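# Move capped bottles from crate to tray, upright

## Task

Take each bottle that has a cap out of the crate, set it on the tray and have it standing upright; open bottles without caps must stay in the crate, and the crate and tray must end neither tipped nor shifted from where they started, or the task counts as failed.

## Robot and tools

Robot: two UR3e arms, left_arm and right_arm, each ending in a Robotiq 2F-85 two-finger gripper with a wrist camera. Cameras: cam_high (fixed, on a stand behind the arms), cam_left_wrist, cam_right_wrist, all 672x504.

Scene frame: origin on the table surface halfway between the two arm bases, +x away from the robot over the table, +z up, left_arm on the +y side (image left/right may not match). Calibrated bases: left_arm at (+0.004, +0.211, +0.044) m, right_arm at (+0.041, -0.214, +0.044) m, both nearly unrotated. Reported hand positions and orientations are in the scene frame and may be off by a few cm, more at long reach.

Gripper frame: fingers point along its +z; they open and close along its y; a block juts about 10 cm toward its +x. end_effector_position is the point between the pads when closed; closed fingertips reach about 19 mm past it, fully open about 6 mm.

The row: every motion command uses rows of 18 numbers, one list covering both arms. Numbers 1-9 are left_arm: dx, dy, dz, rx, ry, rz, gripper position, force_limit, speed; numbers 10-18 are the same for right_arm. All lie in [-1, 1]. dx..rz are an offset, not a pose: measured from that arm's Hand target at the start of the action or move, along the Hand target's own axes. 1.0 equals 0.6 m for dx/dy/dz and 180 degrees for the rotation vector rx/ry/rz. An arm given six zeros is re-sent its current Hand target. Gripper numbers are absolute settings, not offsets: position +1 = open 85 mm, about -0.8 = pads touching, -1 = close until blocked; force_limit and speed scale grip force and finger speed (about 20, 85, 150 mm/s at -1, 0, +1). A fast close from at least 1 cm wider than the object gives roughly 120-245 N per pad; a slow close at force_limit -1 gives about 30 N. Always repeat an idle gripper's last three numbers, since 0 is itself a command. Force and speed changes only apply once position changes by 0.01 or more.

execute_actions(actions, cameras): actions is a list of actions; each action is up to 15 rows, one per 1/30 s step, every row offset from the same start pose; a short table keeps its last row. Offsets stack across actions. An empty list returns images and full state.

move(target, speed, blend, stop_force, zero, blocking, cameras): target is one row or a list of up to 15 rows, each offset from the Hand targets at the move's start (not from the previous row). speed is path top speed in m/s, 0.002-2.4, default 0.25 (turns up to twice that in rad/s). blend in m rounds corners in a list. stop_force 3-120 N ends an arm's path on felt contact; zero (default true) re-zeroes before the move; blocking=false returns early but not with stop_force. Paths are straight and ignore obstacles; avoid passing near an arm's own base. The result adds a move: line, e.g. done, off_target, moving, held, fault, plus limits such as paced or held.

wait(seconds 0-10), stop() to brake a running move, zoom_image(camera, region [x0,y0,x1,y1], at most 504 per side), zero_wrist_force(arm), read_manual(section), finished_scene(scene 1-3). Scene 1 is practice and may be skipped.

Results: end_effector_position (m), end_effector_quat_wxyz, velocities (omitted when joints read within noise), Hand target (the next offsets' origin; the gripper may rest short of it, so resend the gap), Tool commands, position_measured in counts (3 open, ~78 = 60 mm, 130 = 40 mm, 180 = 20 mm, 230 closed), object_status (0 moving, 1 blocked while opening, 2 blocked while closing = a grip, 3 reached target or fully closed), Wrist force/torque in gripper axes plus peak line, Joint torques, Motor temperatures, MOTOR HOT and fault lines. To grip, send -1, keep it, and look for status 2.

Limits: orientation commands are clipped to 32 degrees from the measured one each step. A joint contact torque over its limit (49.6, 49.6, 25.7, 8.28, 8.28, 8.28 N m, shoulder to wrist 3) or an outside force near 150 N stops that arm for 10 s; stiff arms fault even slightly past firm contact. Motors at 85 °C lock the arm for 30-60 s; avoid long holds of heavy loads or stretched poses. A clearance check may block arm-to-arm approaches; any hit between arms, or a gripper closing on the other arm's fingers, can end the scene.

Avoid: dropping bottles or releasing them while moving, fast swings, slamming or hard pushes into the table, crate or tray, squeezing hard on a bottle still resting on something, knocking anything off the table, and shifting or tilting the crate or tray. Something may occasionally nudge loose objects.

Each tool is called after "Emit:" as a command line: name --argument value for each argument, lists and objects as JSON in quotes; but a table of rows of numbers goes row by row, as --pt "numbers of a row", without its own name.

## Session

Emit:
execute_actions --actions '[]'

Scene clock: 0.00 s.
left_arm: end_effector_position=(+0.5212, +0.3172, +0.2688) position_measured=3 object_status=3 end_effector_quat_wxyz=(+0.158, +0.622, -0.411, +0.647) | right_arm: end_effector_position=(+0.2637, +0.0659, +0.3046) position_measured=3 object_status=3 end_effector_quat_wxyz=(-0.214, +0.549, +0.806, +0.057)
Joint positions: left_arm=[0.415 -0.487 0.944 -3.28 -2.773 -2.498] | right_arm=[4.092 -1.772 -0.962 -1.857 2.002 2.194]
Joint velocities: within noise
Joint torques (N m): no reading
Motor temperatures (°C): left_arm=[32 30 27 38 42 36] | right_arm=[29 28 38 43 44 39]
Wrist force (N): no reading
Wrist torque (N m): no reading
Wrist force, peak (N): no reading
Hand target: left_arm +0.5212, +0.3172, +0.2688; +0.158, +0.622, -0.411, +0.647 | right_arm +0.2637, +0.0659, +0.3046; -0.214, +0.549, +0.806, +0.057
Tool commands: left_gripper/position=+1.0 left_gripper/force_limit=+1.0 left_gripper/speed=+1.0 right_gripper/position=+1.0 right_gripper/force_limit=+1.0 right_gripper/speed=+1.0

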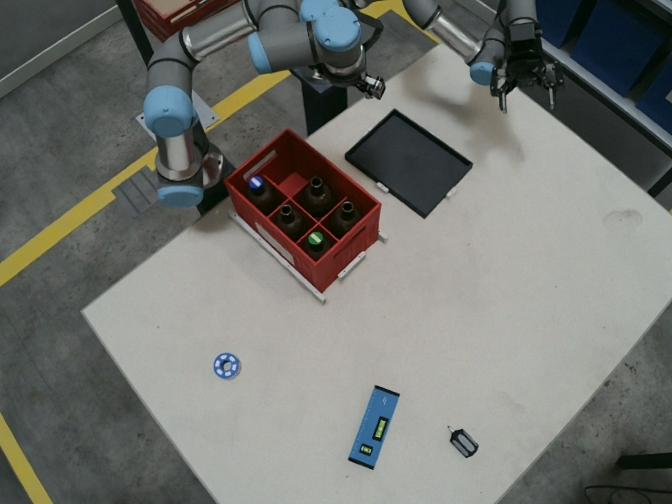

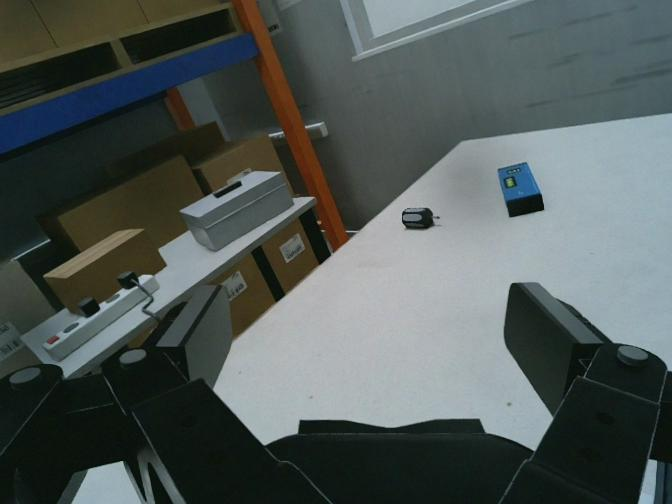

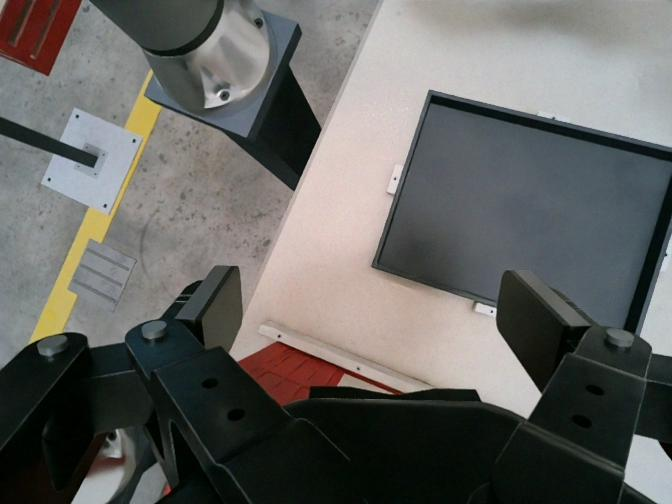

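Emit:
zoom_image --camera "cam_high" --region '[210, 110, 400, 310]'

Emit:
zoom_image --camera "cam_high" --region '[330, 20, 600, 240]'

Scaled by 2.520 from the camera's 672x504 image, which has a finer 960x720 frame.

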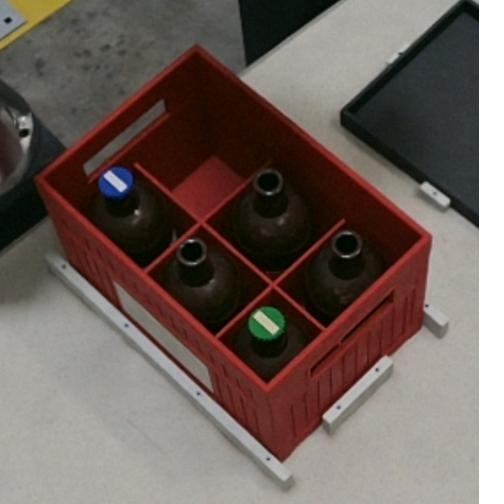

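Scaled by 1.867 from the camera's 672x504 image, which has a finer 960x720 frame.

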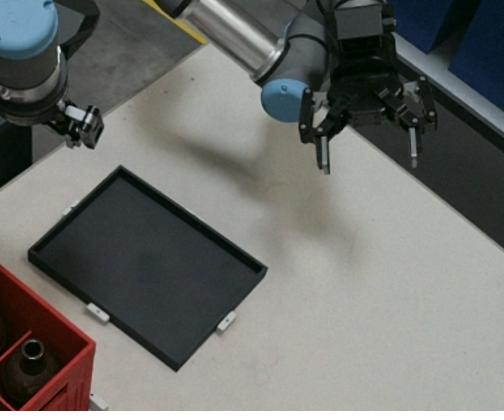

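Emit:
move --target '[0,0,0,0,0,0,1,1,1, 0.0013,-0.0473,-0.1305,-0.0716,-0.1238,0.1175,1,1,1]' --cameras '["all"]'

Scene clock: 119.13 s.
left_arm: end_effector_position=(+0.5212, +0.3172, +0.2688) position_measured=3 object_status=3 end_effector_quat_wxyz=(+0.158, +0.622, -0.411, +0.647) | right_arm: end_effector_position=(+0.2596, +0.0296, +0.3787) position_measured=3 object_status=3 end_effector_quat_wxyz=(-0.015, +0.706, +0.706, +0.062)
Joint positions: left_arm=[0.415 -0.487 0.944 -3.28 -2.773 -2.498] | right_arm=[4.396 -1.961 -0.035 -2.591 1.539 2.845]
Joint torques (N m): left_arm=[-0.31 -21.84 -8.62 -1.23 -0.66 -0.03] | right_arm=[2.47 9.66 8.25 0.91 -0.93 1.1]
Wrist force (N): left_arm=[-0.1 0.2 0.1] | right_arm=[-0.3 -0.3 0.9]
Wrist torque (N m): left_arm=[0.03 0.01 0.00] | right_arm=[-0.01 0.10 0.04]
Wrist force, peak (N): left_arm=[-0.2 -0.1 0.4] | right_arm=[-0.2 -0.4 0.9]
Hand target: left_arm +0.5212, +0.3172, +0.2688; +0.158, +0.622, -0.411, +0.647 | right_arm +0.2599, +0.0299, +0.3796; +0.000, +0.707, +0.707, +0.000
Off the commanded pose: left_arm 0.000 m, 0 deg | right_arm 0.001 m, 7 deg.
elbow stopped short (right arm): the move would have taken joint 3 (elbow) straighter than the controller allows.
move: off_target (right_arm)

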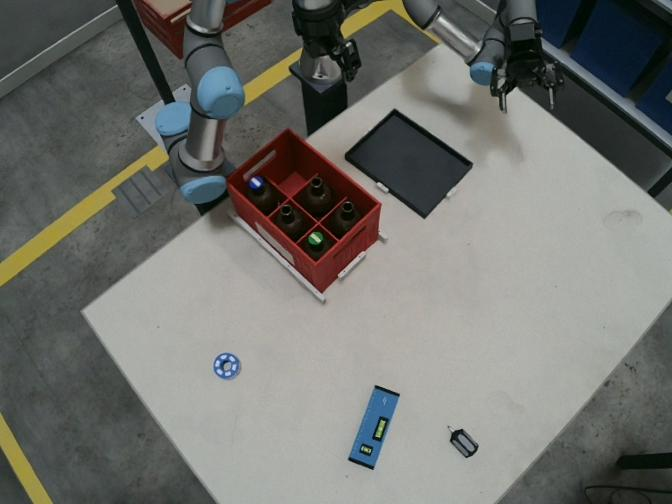

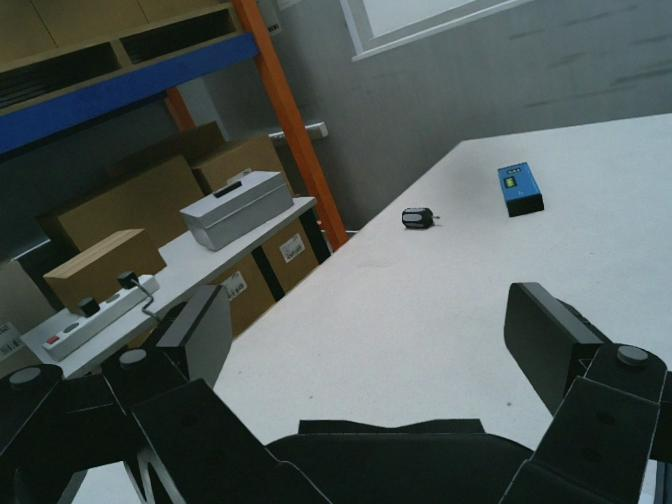

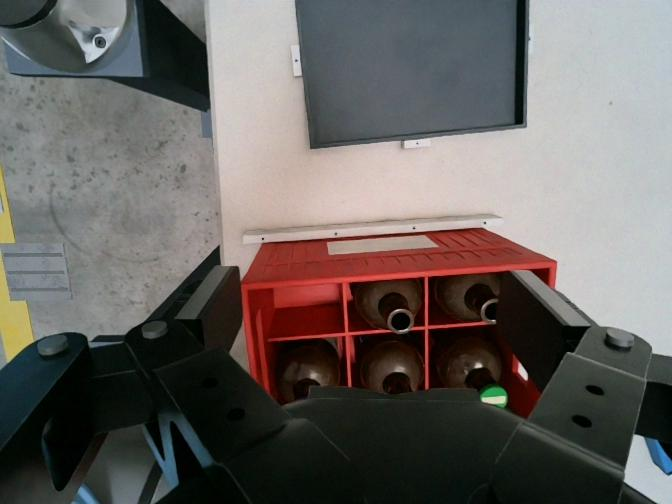

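Emit:
move --target '[0,0,0,0,0,0,1,1,1, -0.1333,0.0335,0.1327,0,0,0,1,1,1]' --cameras '["cam_high","cam_right_wrist"]'

Scene clock: 156.87 s.
left_arm: end_effector_position=(+0.5212, +0.3172, +0.2688) position_measured=3 object_status=3 end_effector_quat_wxyz=(+0.158, +0.622, -0.411, +0.647) | right_arm: end_effector_position=(+0.2799, -0.0501, +0.3000) position_measured=3 object_status=3 end_effector_quat_wxyz=(+0.000, +0.707, +0.707, -0.001)
Joint positions: left_arm=[0.415 -0.487 0.944 -3.28 -2.773 -2.498] | right_arm=[4.188 -1.534 -1.065 -2.114 1.572 2.638]
Joint torques (N m): left_arm=[-0.02 -22.25 -8.45 -1.22 -0.67 0.05] | right_arm=[1.66 10.69 8 2.58 -0.75 1.05]
Wrist force (N): left_arm=[-0.3 0.0 0.0] | right_arm=[0.1 -0.1 1.0]
Wrist torque (N m): left_arm=[0.00 0.04 0.00] | right_arm=[0.01 0.06 0.03]
Wrist force, peak (N): left_arm=[-0.4 0.0 0.2] | right_arm=[0.4 0.5 1.6]
Hand target: left_arm +0.5212, +0.3172, +0.2688; +0.158, +0.622, -0.411, +0.647 | right_arm +0.2799, -0.0501, +0.3000; +0.000, +0.707, +0.707, +0.000
Off the commanded pose: left_arm 0.000 m, 0 deg | right_arm 0.000 m, 0 deg.
move: done
Images, in order (width x height): cam_high 672x504, cam_right_wrist 672x504.

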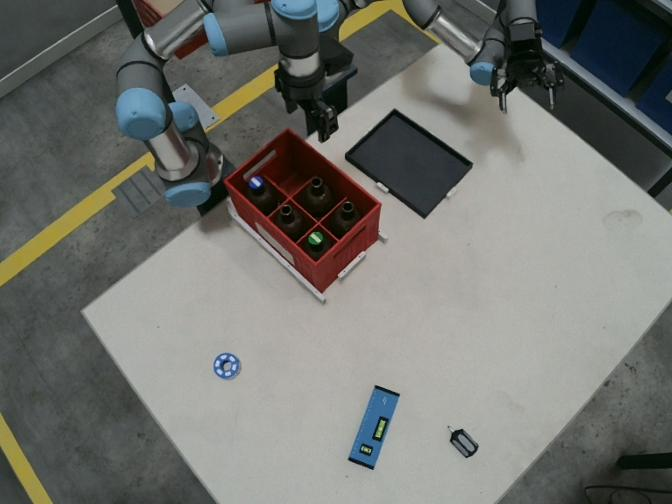

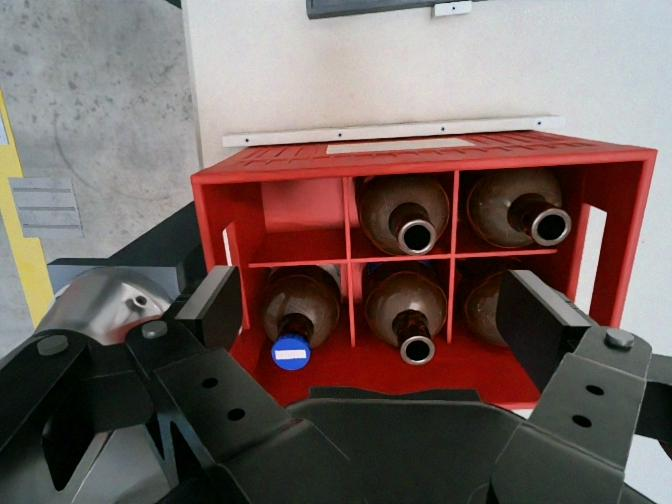

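Emit:
move --target '[0,0,0,0,0,0,1,1,1, -0.1167,0.0333,-0.0167,0,0,0,1,1,1]' --cameras '["cam_right_wrist"]'

Scene clock: 251.03 s.
left_arm: end_effector_position=(+0.5212, +0.3172, +0.2688) position_measured=3 object_status=3 end_effector_quat_wxyz=(+0.158, +0.622, -0.411, +0.647) | right_arm: end_effector_position=(+0.2999, -0.1200, +0.3100) position_measured=3 object_status=3 end_effector_quat_wxyz=(+0.000, +0.707, +0.707, +0.000)
Joint positions: left_arm=[0.415 -0.487 0.944 -3.28 -2.773 -2.498] | right_arm=[3.961 -1.495 -1.045 -2.173 1.571 2.412]
Joint torques (N m): left_arm=[0.08 -22.09 -8.63 -1.26 -0.63 -0.02] | right_arm=[-2.73 6.15 12.2 0.69 0.82 -0.99]
Wrist force (N): left_arm=[-0.1 0.0 0.1] | right_arm=[0.0 -0.3 0.9]
Wrist torque (N m): left_arm=[0.01 0.02 0.00] | right_arm=[-0.02 0.08 0.07]
Wrist force, peak (N): left_arm=[-0.4 0.1 -0.1] | right_arm=[1.0 -0.4 1.1]
Hand target: left_arm +0.5212, +0.3172, +0.2688; +0.158, +0.622, -0.411, +0.647 | right_arm +0.2999, -0.1201, +0.3100; +0.000, +0.707, +0.707, +0.000
Off the commanded pose: left_arm 0.000 m, 0 deg | right_arm 0.000 m, 0 deg.
move: done
Images, in order (width x height): cam_right_wrist 672x504.

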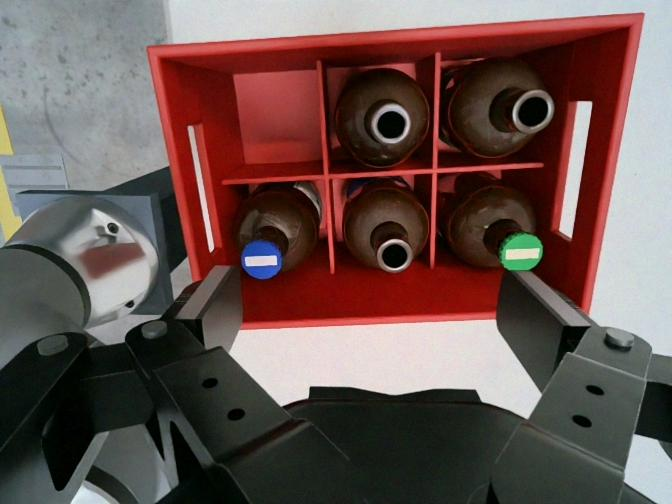

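Emit:
move --target '[0,0,0,0,0,0,1,1,1, -0.0183,-0.0533,0.0833,0.1665,0.0639,-0.7511,0.3,0,0]' --cameras '["cam_high","cam_right_wrist"]' --speed 0.25

Scene clock: 386.83 s.
left_arm: end_effector_position=(+0.5212, +0.3172, +0.2688) position_measured=3 object_status=3 end_effector_quat_wxyz=(+0.158, +0.622, -0.411, +0.647) | right_arm: end_effector_position=(+0.2679, -0.1311, +0.2600) position_measured=91 object_status=3 end_effector_quat_wxyz=(-0.198, -0.396, +0.892, -0.088)
Joint positions: left_arm=[0.415 -0.487 0.944 -3.28 -2.773 -2.498] | right_arm=[4.012 -1.735 -0.992 -2.422 1.595 0.05]
Joint torques (N m): left_arm=[-0.35 -22.15 -8.43 -1.37 -0.82 0.14] | right_arm=[1.61 13.09 7.31 1.57 -0.72 -1.03]
Wrist force (N): left_arm=[-0.2 0.1 0.1] | right_arm=[-0.5 -0.3 0.1]
Wrist torque (N m): left_arm=[0.01 0.04 0.00] | right_arm=[-0.02 0.06 0.04]
Wrist force, peak (N): left_arm=[-0.3 -0.2 0.3] | right_arm=[0.0 -0.2 1.1]
Hand target: left_arm +0.5212, +0.3172, +0.2688; +0.158, +0.622, -0.411, +0.647 | right_arm +0.2679, -0.1311, +0.2600; -0.198, -0.397, +0.892, -0.088
Off the commanded pose: left_arm 0.000 m, 0 deg | right_arm 0.000 m, 0 deg.
move: done
Images, in order (width x height): cam_high 672x504, cam_right_wrist 672x504.

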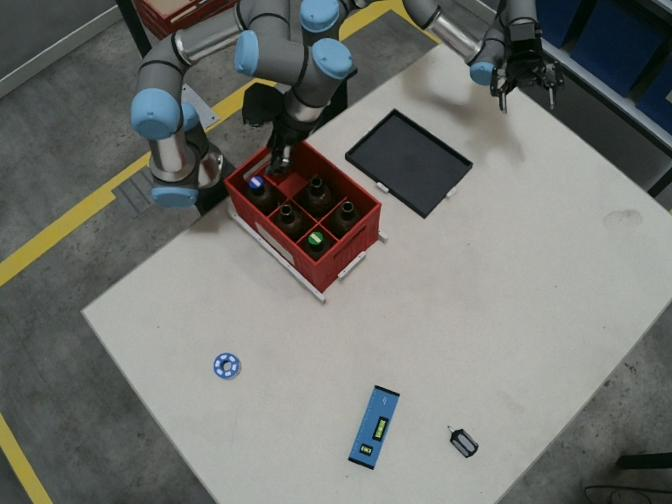

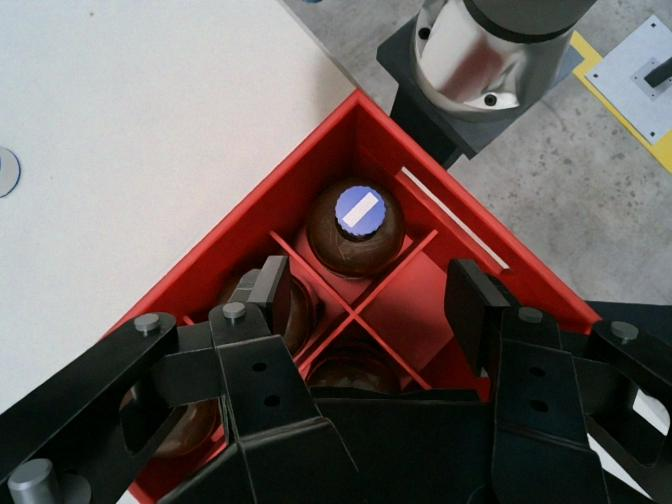

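Emit:
move --target '[0,0,0,0,0,0,1,1,1, -0.0185,0.0013,0.1013,-0.0083,0.0555,0.0145,0.0,0,0]' --cameras '["cam_right_wrist"]' --speed 0.15

Scene clock: 503.50 s.
left_arm: end_effector_position=(+0.5212, +0.3172, +0.2688) position_measured=3 object_status=3 end_effector_quat_wxyz=(+0.158, +0.622, -0.411, +0.647) | right_arm: end_effector_position=(+0.2568, -0.1422, +0.2004) position_measured=128 object_status=3 end_effector_quat_wxyz=(-0.278, -0.365, +0.881, -0.115)
Joint positions: left_arm=[0.415 -0.487 0.944 -3.28 -2.773 -2.498] | right_arm=[3.989 -1.797 -1.25 -2.275 1.619 0.069]
Joint torques (N m): left_arm=[-0.49 -22.43 -8.16 -1.31 -0.79 0.19] | right_arm=[-2.92 10.32 7.51 1.12 0.86 1.05]
Wrist force (N): left_arm=[-0.2 -0.2 0.2] | right_arm=[-0.7 -0.5 -0.1]
Wrist torque (N m): left_arm=[-0.03 0.03 0.00] | right_arm=[-0.05 0.06 -0.01]
Wrist force, peak (N): left_arm=[-0.4 0.0 0.3] | right_arm=[-1.0 -0.7 0.5]
Hand target: left_arm +0.5212, +0.3172, +0.2688; +0.158, +0.622, -0.411, +0.647 | right_arm +0.2568, -0.1422, +0.2003; -0.278, -0.364, +0.881, -0.115
Off the commanded pose: left_arm 0.000 m, 0 deg | right_arm 0.000 m, 0 deg.
move: done
Images, in order (width x height): cam_right_wrist 672x504.

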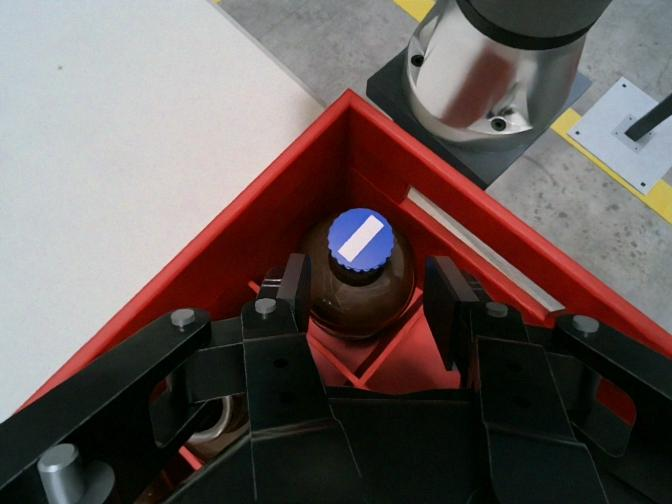

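Emit:
move --target '[0,0,0,0,0,0,1,1,1, 0.0033,0,0.07,0,0,0,0.0,0,0]' --cameras '["cam_right_wrist"]' --speed 0.06 --stop_force 8

Scene clock: 524.27 s.
left_arm: end_effector_position=(+0.5212, +0.3172, +0.2688) position_measured=3 object_status=3 end_effector_quat_wxyz=(+0.158, +0.622, -0.411, +0.647) | right_arm: end_effector_position=(+0.2386, -0.1604, +0.1670) position_measured=128 object_status=3 end_effector_quat_wxyz=(-0.278, -0.364, +0.881, -0.115)
Joint positions: left_arm=[0.415 -0.487 0.944 -3.28 -2.773 -2.498] | right_arm=[3.996 -1.686 -1.54 -2.096 1.623 0.075]
Joint torques (N m): left_arm=[-0.5 -22.45 -8.45 -1.38 -0.79 0.18] | right_arm=[2.11 12.32 7.5 1.17 -0.2 1.09]
Wrist force (N): left_arm=[-0.2 0.2 0.1] | right_arm=[-0.8 -0.4 -0.1]
Wrist torque (N m): left_arm=[0.04 0.04 0.00] | right_arm=[-0.05 0.07 -0.01]
Wrist force, peak (N): left_arm=[-0.4 -0.1 0.2] | right_arm=[-0.9 -0.5 -0.3]
Hand target: left_arm +0.5212, +0.3172, +0.2688; +0.158, +0.622, -0.411, +0.647 | right_arm +0.2386, -0.1604, +0.1670; -0.278, -0.364, +0.881, -0.115
Off the commanded pose: left_arm 0.000 m, 0 deg | right_arm 0.000 m, 0 deg.
move: done
Images, in order (width x height): cam_right_wrist 672x504.

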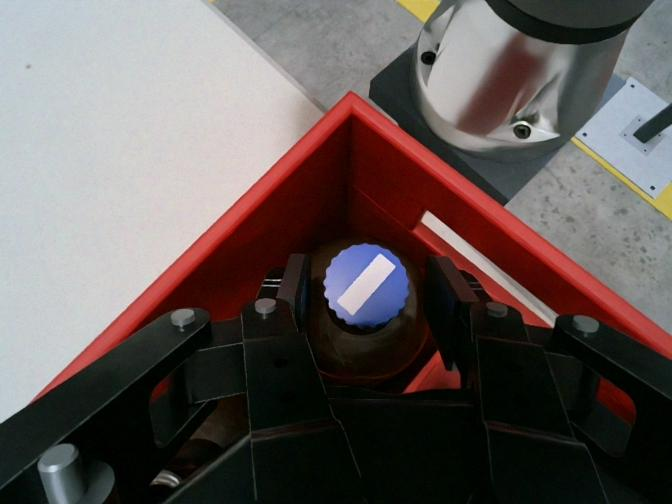

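Emit:
move --target '[0,0,0,0,0,0,1,1,1, 0,0,0.0267,0,0,0,0.0,0,0]' --cameras '["cam_right_wrist"]' --speed 0.03 --stop_force 6

Scene clock: 537.47 s.
left_arm: end_effector_position=(+0.5212, +0.3172, +0.2688) position_measured=3 object_status=3 end_effector_quat_wxyz=(+0.158, +0.622, -0.411, +0.647) | right_arm: end_effector_position=(+0.2321, -0.1669, +0.1539) position_measured=128 object_status=3 end_effector_quat_wxyz=(-0.278, -0.364, +0.881, -0.115)
Joint positions: left_arm=[0.415 -0.487 0.944 -3.28 -2.773 -2.498] | right_arm=[3.998 -1.653 -1.638 -2.031 1.625 0.077]
Joint torques (N m): left_arm=[-0.38 -22.75 -8.18 -1.4 -0.85 0.28] | right_arm=[1.84 11.9 7.57 1.17 0.84 1.07]
Wrist force (N): left_arm=[0.0 -0.1 0.0] | right_arm=[-0.8 -0.6 -0.1]
Wrist torque (N m): left_arm=[-0.02 0.00 0.00] | right_arm=[-0.07 0.07 -0.01]
Wrist force, peak (N): left_arm=[-0.4 0.1 0.1] | right_arm=[-0.9 -0.6 -0.2]
Hand target: left_arm +0.5212, +0.3172, +0.2688; +0.158, +0.622, -0.411, +0.647 | right_arm +0.2321, -0.1669, +0.1539; -0.278, -0.364, +0.881, -0.115
Off the commanded pose: left_arm 0.000 m, 0 deg | right_arm 0.000 m, 0 deg.
move: done
Images, in order (width x height): cam_right_wrist 672x504.

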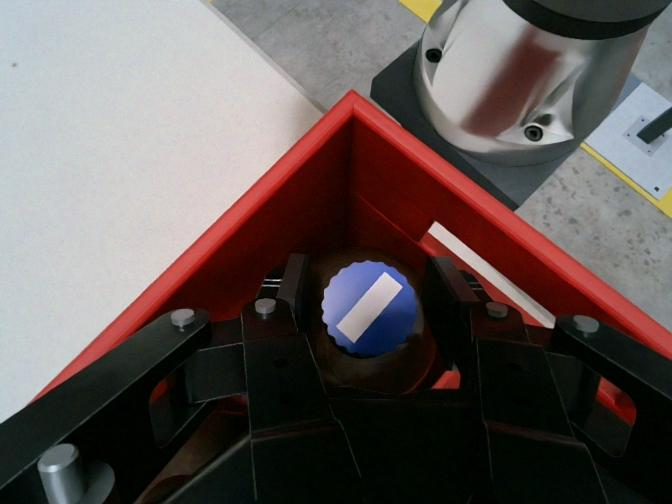

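Emit:
move --target '[0,0,0,0,0,0,1,1,1, 0,0,0,0,0,0,-1,0,-1]' --cameras '["cam_right_wrist"]'

Scene clock: 553.27 s.
left_arm: end_effector_position=(+0.5212, +0.3172, +0.2688) position_measured=3 object_status=3 end_effector_quat_wxyz=(+0.158, +0.622, -0.411, +0.647) | right_arm: end_effector_position=(+0.2321, -0.1669, +0.1539) position_measured=166 object_status=0 end_effector_quat_wxyz=(-0.278, -0.364, +0.881, -0.115)
Joint positions: left_arm=[0.415 -0.487 0.944 -3.28 -2.773 -2.498] | right_arm=[3.998 -1.653 -1.638 -2.031 1.625 0.077]
Joint torques (N m): left_arm=[-0.46 -22.63 -8.23 -1.43 -0.89 0.28] | right_arm=[1.87 9.22 7.55 1.18 0.88 1.08]
Wrist force (N): left_arm=[-0.2 0.1 0.0] | right_arm=[5.6 -3.2 -10.2]
Wrist torque (N m): left_arm=[0.01 0.03 0.00] | right_arm=[-0.04 0.11 0.00]
Wrist force, peak (N): left_arm=[-0.4 0.2 -0.1] | right_arm=[5.5 -3.3 -10.3]
Hand target: left_arm +0.5212, +0.3172, +0.2688; +0.158, +0.622, -0.411, +0.647 | right_arm +0.2321, -0.1669, +0.1539; -0.278, -0.364, +0.881, -0.115
Off the commanded pose: left_arm 0.000 m, 0 deg | right_arm 0.000 m, 0 deg.
move: done
Images, in order (width x height): cam_right_wrist 672x504.

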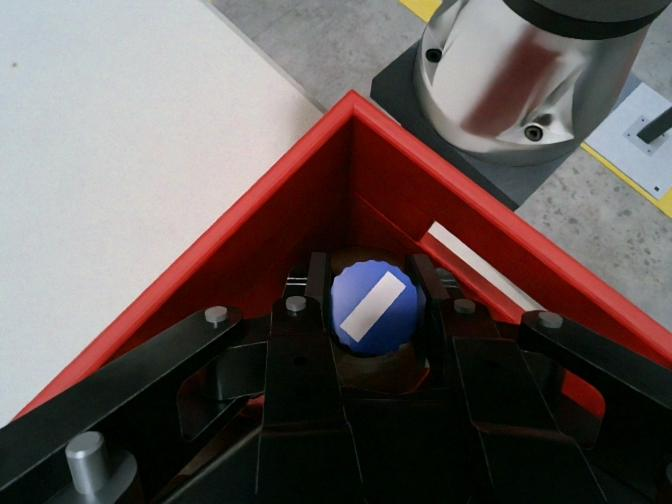

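Emit:
wait --seconds 0.5

Scene clock: 559.27 s.
left_arm: end_effector_position=(+0.5212, +0.3172, +0.2688) position_measured=3 object_status=3 end_effector_quat_wxyz=(+0.158, +0.622, -0.411, +0.647) | right_arm: end_effector_position=(+0.2321, -0.1669, +0.1539) position_measured=166 object_status=2 end_effector_quat_wxyz=(-0.278, -0.364, +0.881, -0.115)
Joint positions: left_arm=[0.415 -0.487 0.944 -3.28 -2.773 -2.498] | right_arm=[3.998 -1.653 -1.638 -2.031 1.625 0.077]
Joint torques (N m): left_arm=[-0.35 -22.88 -8.38 -1.47 -1.06 0.29] | right_arm=[1.77 7.62 7.48 1.18 0.84 1.07]
Wrist force (N): left_arm=[-0.1 0.0 0.2] | right_arm=[5.6 -3.1 -10.2]
Wrist torque (N m): left_arm=[0.00 0.02 -0.01] | right_arm=[-0.02 0.11 0.00]
Wrist force, peak (N): left_arm=[-0.3 0.2 0.3] | right_arm=[5.6 -3.2 -10.3]
Hand target: left_arm +0.5212, +0.3172, +0.2688; +0.158, +0.622, -0.411, +0.647 | right_arm +0.2321, -0.1669, +0.1539; -0.278, -0.364, +0.881, -0.115
Tool commands: left_gripper/position=+1.0 left_gripper/force_limit=+1.0 left_gripper/speed=+1.0 right_gripper/position=-1.0 right_gripper/force_limit=+0.0 right_gripper/speed=-1.0
Off the commanded pose: left_arm 0.000 m, 0 deg | right_arm 0.000 m, 0 deg.
wait: 0.50 s; at rest from the start

Emit:
move --target '[0,0,0,0,0,0,1,1,1, 0.0191,0,-0.0273,0,0,0,-1,0,-1]' --cameras '["cam_right_wrist"]' --speed 0.04

Scene clock: 634.17 s.
left_arm: end_effector_position=(+0.5212, +0.3172, +0.2688) position_measured=3 object_status=3 end_effector_quat_wxyz=(+0.158, +0.622, -0.411, +0.647) | right_arm: end_effector_position=(+0.2321, -0.1668, +0.1738) position_measured=166 object_status=2 end_effector_quat_wxyz=(-0.278, -0.364, +0.881, -0.115)
Joint positions: left_arm=[0.415 -0.487 0.944 -3.28 -2.773 -2.498] | right_arm=[3.998 -1.645 -1.553 -2.124 1.625 0.077]
Joint torques (N m): left_arm=[-0.5 -23.03 -8.3 -1.49 -0.96 0.42] | right_arm=[-2.24 9.75 12.44 -1.1 0.22 -0.65]
Wrist force (N): left_arm=[-0.2 0.1 0.1] | right_arm=[-4.1 -0.4 4.6]
Wrist torque (N m): left_arm=[0.02 0.03 0.00] | right_arm=[-0.06 0.05 -0.01]
Wrist force, peak (N): left_arm=[-0.3 0.1 0.3] | right_arm=[5.6 -3.3 -10.3]
Hand target: left_arm +0.5212, +0.3172, +0.2688; +0.158, +0.622, -0.411, +0.647 | right_arm +0.2321, -0.1669, +0.1739; -0.278, -0.364, +0.881, -0.115
Off the commanded pose: left_arm 0.000 m, 0 deg | right_arm 0.000 m, 0 deg.
move: done
Images, in order (width x height): cam_right_wrist 672x504.

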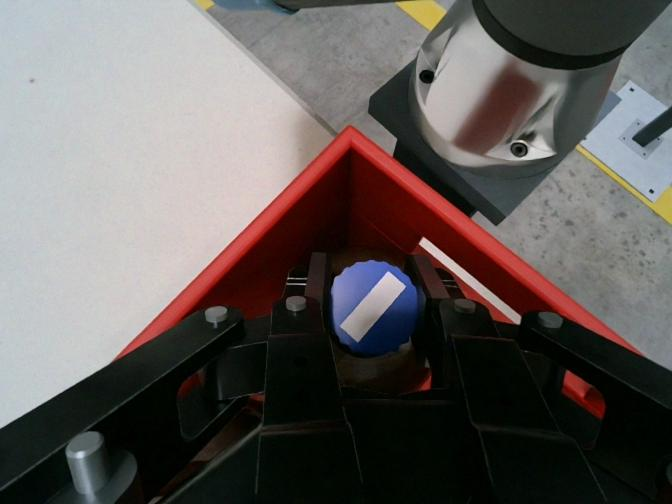

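Emit:
move --pt "0 0 0 0 0 0 1 1 1 0.0764 -0.0024 -0.1215 0 0 0 -1 0 -1" --pt "0 0 0 0 0 0 1 1 1 0.1433 -0.0024 -0.2171 0.1434 0 -0.2048 -1 0 -1" --pt "0 0 0 0 0 0 1 1 1 0.1297 0.0224 -0.2572 0.2868 0 -0.4096 -1 0 -1" --pt "0 0 0 0 0 0 1 1 1 -0.0055 0.1402 -0.3518 0.4302 0 -0.6144 -1 0 -1" --pt "0 0 0 0 0 0 1 1 1 -0.1117 0.1992 -0.4262 0.5417 0 -0.7737 -1 0 -1" --cameras '["cam_high","cam_right_wrist"]' --speed 0.25 --blend 0.02

Scene clock: 688.27 s.
left_arm: end_effector_position=(+0.5212, +0.3172, +0.2688) position_measured=3 object_status=3 end_effector_quat_wxyz=(+0.158, +0.622, -0.411, +0.647) | right_arm: end_effector_position=(+0.2366, -0.1633, +0.3296) position_measured=166 object_status=2 end_effector_quat_wxyz=(+0.208, +0.688, -0.660, +0.216)
Joint positions: left_arm=[0.415 -0.487 0.944 -3.28 -2.773 -2.498] | right_arm=[4.417 -1.6 -0.814 -2.885 1.393 -0.261]
Joint torques (N m): left_arm=[-1 -22.67 -7.97 -1.6 -1 0.55] | right_arm=[-0.12 7.73 7.61 0.33 -0.34 -0.03]
Wrist force (N): left_arm=[0.0 0.1 0.0] | right_arm=[-4.3 -0.5 4.5]
Wrist torque (N m): left_arm=[0.02 0.01 -0.01] | right_arm=[-0.05 0.04 -0.01]
Wrist force, peak (N): left_arm=[-0.4 0.1 0.2] | right_arm=[-5.2 -0.3 6.1]
Hand target: left_arm +0.5212, +0.3172, +0.2688; +0.158, +0.622, -0.411, +0.647 | right_arm +0.2366, -0.1633, +0.3296; +0.208, +0.688, -0.660, +0.216 (not the last commanded pose)
Tool commands: left_gripper/position=+1.0 left_gripper/force_limit=+1.0 left_gripper/speed=+1.0 right_gripper/position=-1.0 right_gripper/force_limit=+0.003922 right_gripper/speed=-1.0
Off the commanded pose: left_arm 0.000 m, 0 deg | right_arm 0.230 m, 123 deg.
FORCE FAULT: contact force on the right arm reached its limit, and that arm stopped. The contact can be on any part of that arm, not only on its tool. That arm's remaining commands of this call were not run. That arm is still stopped at the end of this call. That arm stays stopped for about 10 more seconds. Until then a move that you send moves the other arm only, and its call returns only when the move has ended. Once the stop has ended, the next robot result says so. If the stop ends while you think or write, that arm runs what you send next, counted from a new Hand target: where the arm stands when the stop ends. While its stop runs, that arm takes no new command, but its gripper still runs the gripper command that each later call begins with. Until it ends, the stop uses up actions while you think or wait. An arm that is not stopped still takes commands.
move: fault (right_arm); path passed 2 of 5 targets
Images, in order (width x height): cam_high 672x504, cam_right_wrist 672x504.

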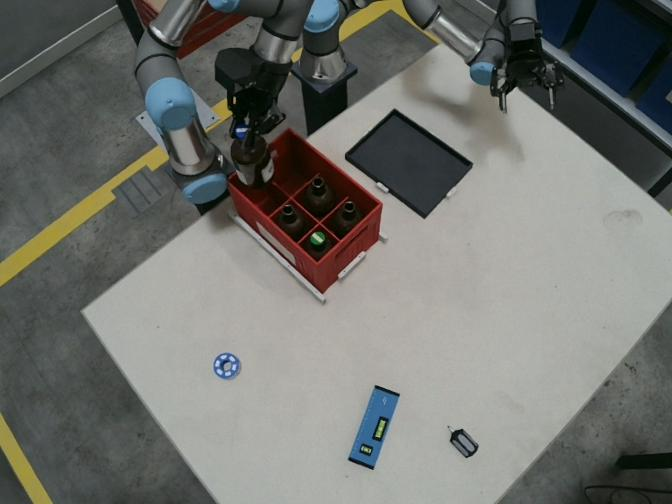

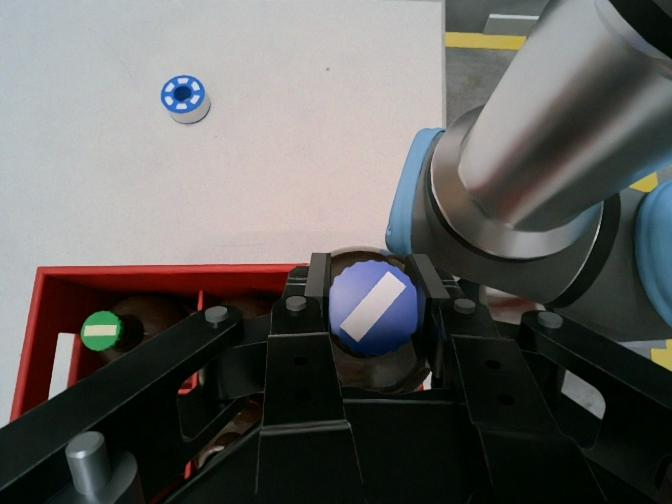

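Emit:
wait --seconds 3 --cameras '["cam_high","cam_right_wrist"]'

Scene clock: 754.70 s.
left_arm: end_effector_position=(+0.5212, +0.3172, +0.2688) position_measured=3 object_status=3 end_effector_quat_wxyz=(+0.158, +0.622, -0.411, +0.647) | right_arm: end_effector_position=(+0.2366, -0.1633, +0.3296) position_measured=166 object_status=2 end_effector_quat_wxyz=(+0.208, +0.688, -0.660, +0.216)
Joint positions: left_arm=[0.415 -0.487 0.944 -3.28 -2.773 -2.498] | right_arm=[4.417 -1.6 -0.814 -2.885 1.393 -0.261]
Joint torques (N m): left_arm=[-0.83 -23.19 -7.86 -1.72 -1.3 0.56] | right_arm=[-0.61 7.62 7.66 0.31 -0.33 0.16]
Wrist force (N): left_arm=[-0.2 0.1 0.0] | right_arm=[-4.1 -0.4 4.6]
Wrist torque (N m): left_arm=[0.02 0.04 -0.01] | right_arm=[-0.04 0.05 -0.01]
Wrist force, peak (N): left_arm=[-0.4 0.0 0.2] | right_arm=[-4.3 -0.5 4.6]
Hand target: left_arm +0.5212, +0.3172, +0.2688; +0.158, +0.622, -0.411, +0.647 | right_arm +0.2366, -0.1633, +0.3296; +0.208, +0.688, -0.660, +0.216 (not the last commanded pose)
Tool commands: left_gripper/position=+1.0 left_gripper/force_limit=+1.0 left_gripper/speed=+1.0 right_gripper/position=-1.0 right_gripper/force_limit=+0.003922 right_gripper/speed=-1.0
Off the commanded pose: left_arm 0.000 m, 0 deg | right_arm 0.230 m, 123 deg.
FORCE FAULT, CONTINUED: the right arm's stop, for the force fault that an earlier result reported, is over. The rest of the stop counts as 19 of the actions that you can send in this scene. That arm's target is now where it stood when the stop ended, not its last command. That arm accepts commands again.
wait: 3.00 s; at rest from the start
Images, in order (width x height): cam_high 672x504, cam_right_wrist 672x504.

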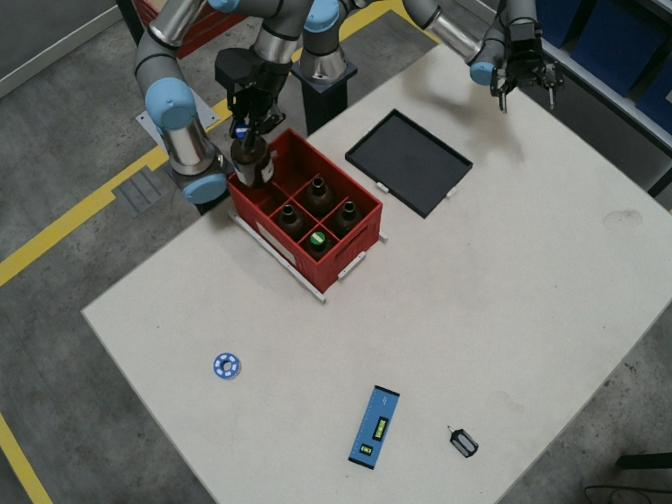

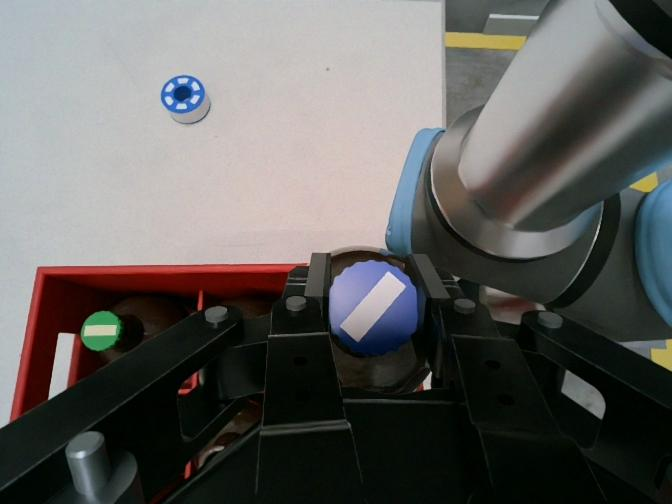

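Emit:
move --target '[0,0,0,0,0,0,1,1,1, -0.0129,-0.0595,-0.0354,0.0254,0,-0.0364,-1,0,-1]' --cameras '["cam_high","cam_right_wrist"]' --speed 0.08

Scene clock: 778.53 s.
left_arm: end_effector_position=(+0.5212, +0.3172, +0.2688) position_measured=3 object_status=3 end_effector_quat_wxyz=(+0.158, +0.622, -0.411, +0.647) | right_arm: end_effector_position=(+0.2715, -0.1433, +0.3425) position_measured=166 object_status=2 end_effector_quat_wxyz=(+0.193, +0.733, -0.611, +0.230)
Joint positions: left_arm=[0.415 -0.487 0.944 -3.28 -2.773 -2.498] | right_arm=[4.38 -1.763 -0.554 -2.949 1.298 -0.414]
Joint torques (N m): left_arm=[-0.77 -22.64 -8.12 -1.66 -1.43 0.41] | right_arm=[-2.95 8.25 9.61 -0.79 -1.59 -1.01]
Wrist force (N): left_arm=[-0.2 0.2 0.1] | right_arm=[-4.1 -0.5 4.6]
Wrist torque (N m): left_arm=[0.03 0.03 0.00] | right_arm=[-0.05 0.06 0.02]
Wrist force, peak (N): left_arm=[-0.5 -0.1 0.2] | right_arm=[-4.2 -0.4 4.8]
Hand target: left_arm +0.5212, +0.3172, +0.2688; +0.158, +0.622, -0.411, +0.647 | right_arm +0.2715, -0.1433, +0.3425; +0.193, +0.733, -0.611, +0.230
Off the commanded pose: left_arm 0.000 m, 0 deg | right_arm 0.000 m, 0 deg.
move: done
Images, in order (width x height): cam_high 672x504, cam_right_wrist 672x504.

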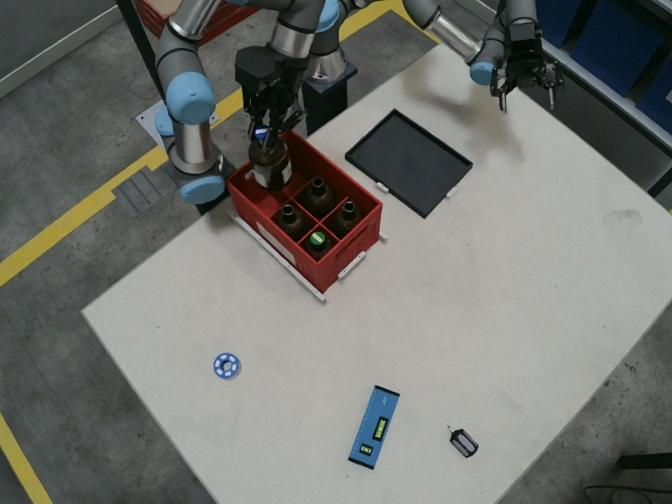

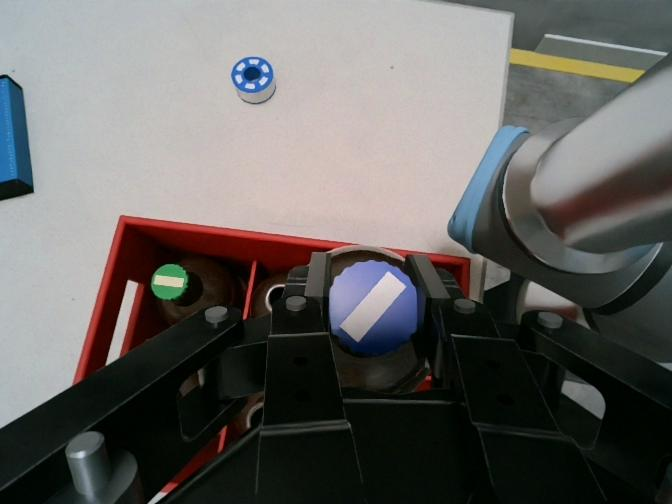

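Emit:
move --pt "0 0 0 0 0 0 1 1 1 -0.0451 -0.0537 -0.0366 0.1179 0 -0.1684 -1 0 -1" --pt "0 0 0 0 0 0 1 1 1 -0.1518 -0.0858 -0.1114 0.2613 0 -0.3732 -1 0 -1" --pt "0 0 0 0 0 0 1 1 1 -0.2848 -0.1238 -0.2046 0.3569 0 -0.5097 -1 0 -1" --cameras '["cam_high","cam_right_wrist"]' --speed 0.2 --blend 0.02

Scene clock: 796.77 s.
left_arm: end_effector_position=(+0.5212, +0.3172, +0.2688) position_measured=3 object_status=3 end_effector_quat_wxyz=(+0.158, +0.622, -0.411, +0.647) | right_arm: end_effector_position=(+0.2744, -0.1386, +0.3429) position_measured=166 object_status=2 end_effector_quat_wxyz=(+0.184, +0.755, -0.583, +0.237)
Joint positions: left_arm=[0.415 -0.487 0.944 -3.28 -2.773 -2.498] | right_arm=[4.41 -1.738 -0.589 -2.927 1.275 -0.454]
Joint torques (N m): left_arm=[-1.02 -23.1 -8.05 -1.68 -1.43 0.44] | right_arm=[-0.18 9.36 6.97 0.51 -0.6 -0.1]
Wrist force (N): left_arm=[0.0 0.0 0.0] | right_arm=[-4.2 -0.4 4.6]
Wrist torque (N m): left_arm=[0.00 0.00 0.00] | right_arm=[-0.03 0.05 -0.01]
Wrist force, peak (N): left_arm=[-0.3 -0.1 0.3] | right_arm=[-4.1 -0.7 4.9]
Hand target: left_arm +0.5212, +0.3172, +0.2688; +0.158, +0.622, -0.411, +0.647 | right_arm +0.2744, -0.1386, +0.3429; +0.184, +0.755, -0.583, +0.237 (not the last commanded pose)
Tool commands: left_gripper/position=+1.0 left_gripper/force_limit=+1.0 left_gripper/speed=+1.0 right_gripper/position=-1.0 right_gripper/force_limit=+0.003922 right_gripper/speed=-1.0
Off the commanded pose: left_arm 0.000 m, 0 deg | right_arm 0.218 m, 108 deg.
FORCE FAULT: contact force on the right arm reached its limit, and that arm stopped. The contact can be on any part of that arm, not only on its tool. That arm's remaining commands of this call were not run. That arm is still stopped at the end of this call. That arm stays stopped for about 10 more seconds. Until then a move that you send moves the other arm only, and its call returns only when the move has ended. Once the stop has ended, the next robot result says so. If the stop ends while you think or write, that arm runs what you send next, counted from a new Hand target: where the arm stands when the stop ends. While its stop runs, that arm takes no new command, but its gripper still runs the gripper command that each later call begins with. Until it ends, the stop uses up actions while you think or wait. An arm that is not stopped still takes commands.
move: fault (right_arm); path passed 0 of 3 targets
Images, in order (width x height): cam_high 672x504, cam_right_wrist 672x504.

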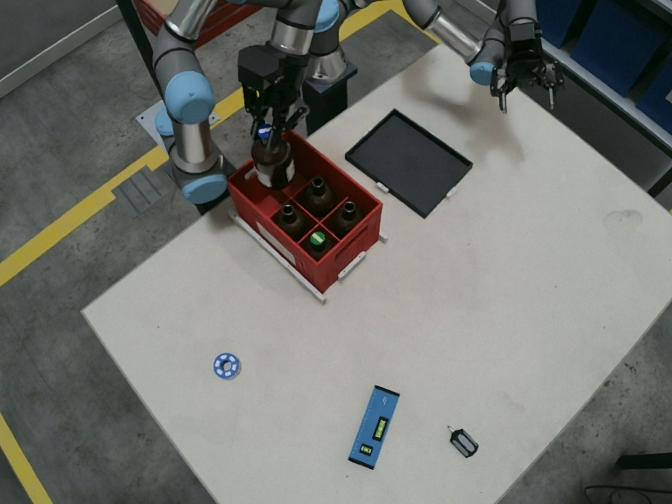

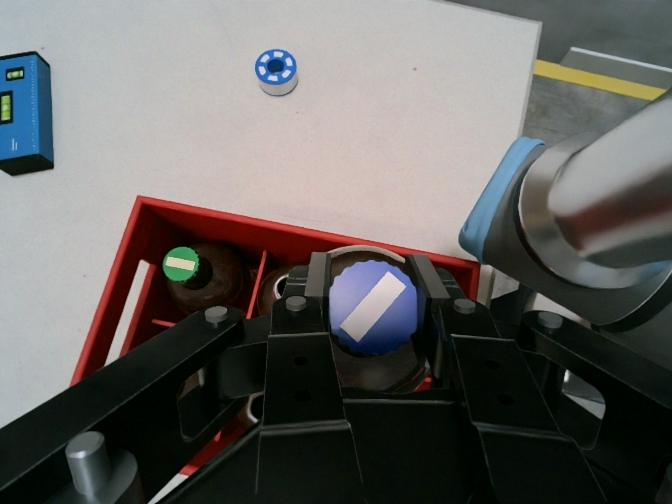

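Emit:
wait --seconds 1

Emit:
move --target '[0,0,0,0,0,0,1,1,1, 0.0135,-0.058,0.0073,0,0,0,-1,0,-1]' --cameras '["cam_right_wrist"]' --speed 0.06

Scene clock: 903.13 s.
left_arm: end_effector_position=(+0.5212, +0.3172, +0.2688) position_measured=3 object_status=3 end_effector_quat_wxyz=(+0.158, +0.622, -0.411, +0.647) | right_arm: end_effector_position=(+0.2744, -0.1386, +0.3429) position_measured=166 object_status=2 end_effector_quat_wxyz=(+0.184, +0.755, -0.583, +0.237)
Joint positions: left_arm=[0.415 -0.487 0.944 -3.28 -2.773 -2.498] | right_arm=[4.41 -1.738 -0.589 -2.927 1.275 -0.454]
Joint torques (N m): left_arm=[-1.97 -23 -7.67 -1.81 -1.46 0.55] | right_arm=[-0.57 9.24 7.13 0.48 -0.54 0.05]
Wrist force (N): left_arm=[-0.2 0.0 0.0] | right_arm=[-4.1 -0.3 4.6]
Wrist torque (N m): left_arm=[0.00 0.04 0.00] | right_arm=[-0.02 0.05 -0.01]
Wrist force, peak (N): left_arm=[-0.4 -0.1 0.2] | right_arm=[-4.3 -0.5 4.7]
Hand target: left_arm +0.5212, +0.3172, +0.2688; +0.158, +0.622, -0.411, +0.647 | right_arm +0.2744, -0.1386, +0.3429; +0.184, +0.755, -0.583, +0.237 (not the last commanded pose)
Tool commands: left_gripper/position=+1.0 left_gripper/force_limit=+1.0 left_gripper/speed=+1.0 right_gripper/position=-1.0 right_gripper/force_limit=+0.003922 right_gripper/speed=-1.0
Off the commanded pose: left_arm 0.000 m, 0 deg | right_arm 0.218 m, 108 deg.
FORCE FAULT, CONTINUED: the right arm's stop, for the force fault that an earlier result reported, is over. The rest of the stop counts as 19 of the actions that you can send in this scene. During its stop the right arm's controller moved it back a little. That arm's target is now where it stood when the stop ended, not its last command. That arm accepts commands again.
wait: 1.00 s; at rest from the start

Scene clock: 904.53 s.
left_arm: end_effector_position=(+0.5212, +0.3172, +0.2688) position_measured=3 object_status=3 end_effector_quat_wxyz=(+0.158, +0.622, -0.411, +0.647) | right_arm: end_effector_position=(+0.3104, -0.1386, +0.3439) position_measured=166 object_status=2 end_effector_quat_wxyz=(+0.184, +0.755, -0.583, +0.237)
Joint positions: left_arm=[0.415 -0.487 0.944 -3.28 -2.773 -2.498] | right_arm=[4.287 -1.881 -0.399 -2.937 1.213 -0.568]
Joint torques (N m): left_arm=[-1.39 -23.08 -7.76 -1.82 -1.47 0.57] | right_arm=[-2.8 9.86 9.6 -0.61 -1.86 -1.01]
Wrist force (N): left_arm=[-0.1 0.1 0.0] | right_arm=[-4.0 -0.4 4.6]
Wrist torque (N m): left_arm=[0.01 0.02 0.00] | right_arm=[-0.03 0.06 0.02]
Wrist force, peak (N): left_arm=[0.0 -0.1 0.3] | right_arm=[-4.3 0.1 4.8]
Hand target: left_arm +0.5212, +0.3172, +0.2688; +0.158, +0.622, -0.411, +0.647 | right_arm +0.3104, -0.1386, +0.3439; +0.184, +0.755, -0.583, +0.237
Off the commanded pose: left_arm 0.000 m, 0 deg | right_arm 0.000 m, 0 deg.
move: done
Images, in order (width x height): cam_right_wrist 672x504.

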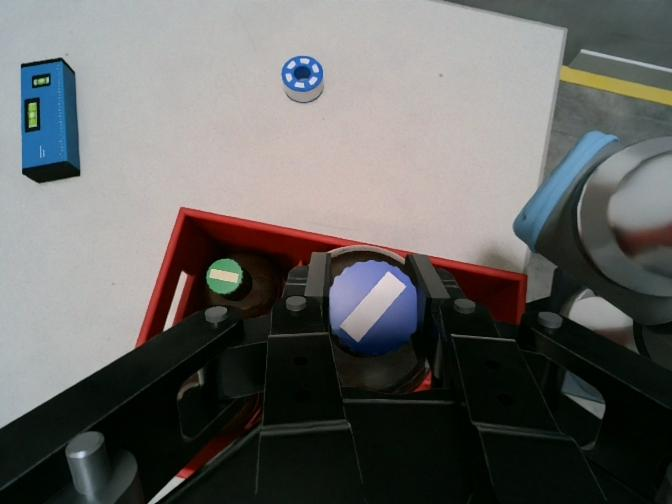

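Emit:
move --pt "0 0 0 0 0 0 1 1 1 -0.0342 -0.0244 -0.026 0.1125 0 -0.1607 -1 0 -1" --pt "0 0 0 0 0 0 1 1 1 -0.154 -0.0576 -0.11 0.2559 0 -0.3655 -1 0 -1" --pt "0 0 0 0 0 0 1 1 1 -0.2851 -0.1048 -0.2017 0.3419 0 -0.4883 -1 0 -1" --cameras '["cam_high","cam_right_wrist"]' --speed 0.15 --blend 0.02

Scene clock: 916.27 s.
left_arm: end_effector_position=(+0.5212, +0.3172, +0.2688) position_measured=3 object_status=3 end_effector_quat_wxyz=(+0.158, +0.622, -0.411, +0.647) | right_arm: end_effector_position=(+0.3145, -0.1233, +0.3447) position_measured=166 object_status=2 end_effector_quat_wxyz=(+0.142, +0.842, -0.449, +0.264)
Joint positions: left_arm=[0.415 -0.487 0.944 -3.28 -2.773 -2.498] | right_arm=[4.417 -1.658 -0.729 -2.752 1.122 -0.766]
Joint torques (N m): left_arm=[-1.61 -23.1 -7.53 -1.8 -1.39 0.54] | right_arm=[-0.38 9.49 7.69 0.82 -0.9 -0.05]
Wrist force (N): left_arm=[-0.1 0.0 0.0] | right_arm=[-4.1 -0.6 4.8]
Wrist torque (N m): left_arm=[-0.01 0.02 0.00] | right_arm=[-0.06 0.09 0.00]
Wrist force, peak (N): left_arm=[-0.4 0.1 0.3] | right_arm=[-4.4 -0.8 4.8]
Hand target: left_arm +0.5212, +0.3172, +0.2688; +0.158, +0.622, -0.411, +0.647 | right_arm +0.3145, -0.1233, +0.3447; +0.142, +0.842, -0.449, +0.264 (not the last commanded pose)
Tool commands: left_gripper/position=+1.0 left_gripper/force_limit=+1.0 left_gripper/speed=+1.0 right_gripper/position=-1.0 right_gripper/force_limit=+0.003922 right_gripper/speed=-1.0
Off the commanded pose: left_arm 0.000 m, 0 deg | right_arm 0.203 m, 88 deg.
FORCE FAULT: contact force on the right arm reached its limit, and that arm stopped. The contact can be on any part of that arm, not only on its tool. That arm's remaining commands of this call were not run. That arm is still stopped at the end of this call. That arm stays stopped for about 10 more seconds. Until then a move that you send moves the other arm only, and its call returns only when the move has ended. Once the stop has ended, the next robot result says so. If the stop ends while you think or write, that arm runs what you send next, counted from a new Hand target: where the arm stands when the stop ends. While its stop runs, that arm takes no new command, but its gripper still runs the gripper command that each later call begins with. Until it ends, the stop uses up actions while you think or wait. An arm that is not stopped still takes commands.
move: fault (right_arm); path passed 0 of 3 targets
Images, in order (width x height): cam_high 672x504, cam_right_wrist 672x504.

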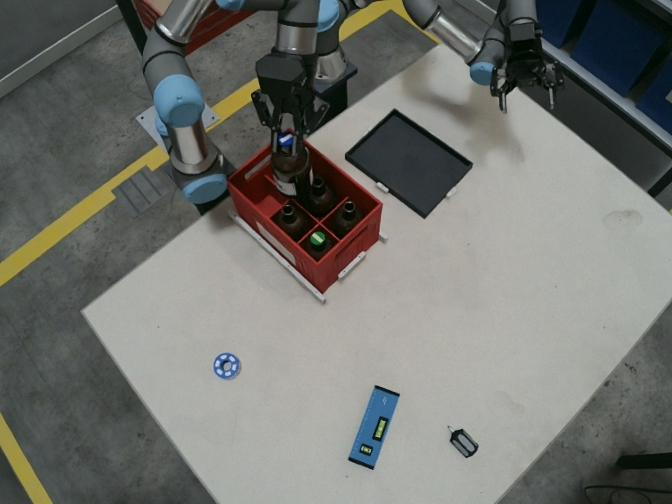

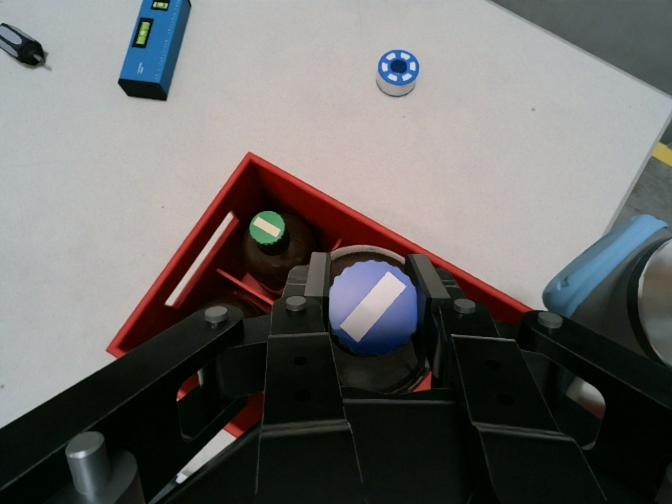

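Emit:
zoom_image --camera "cam_high" --region '[110, 0, 380, 200]'

Scaled by 1.867 from the camera's 672x504 image, which has a finer 960x720 frame.

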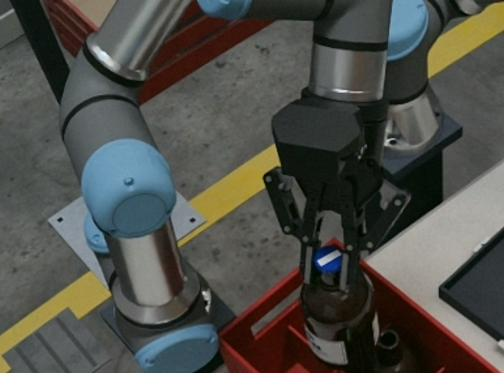

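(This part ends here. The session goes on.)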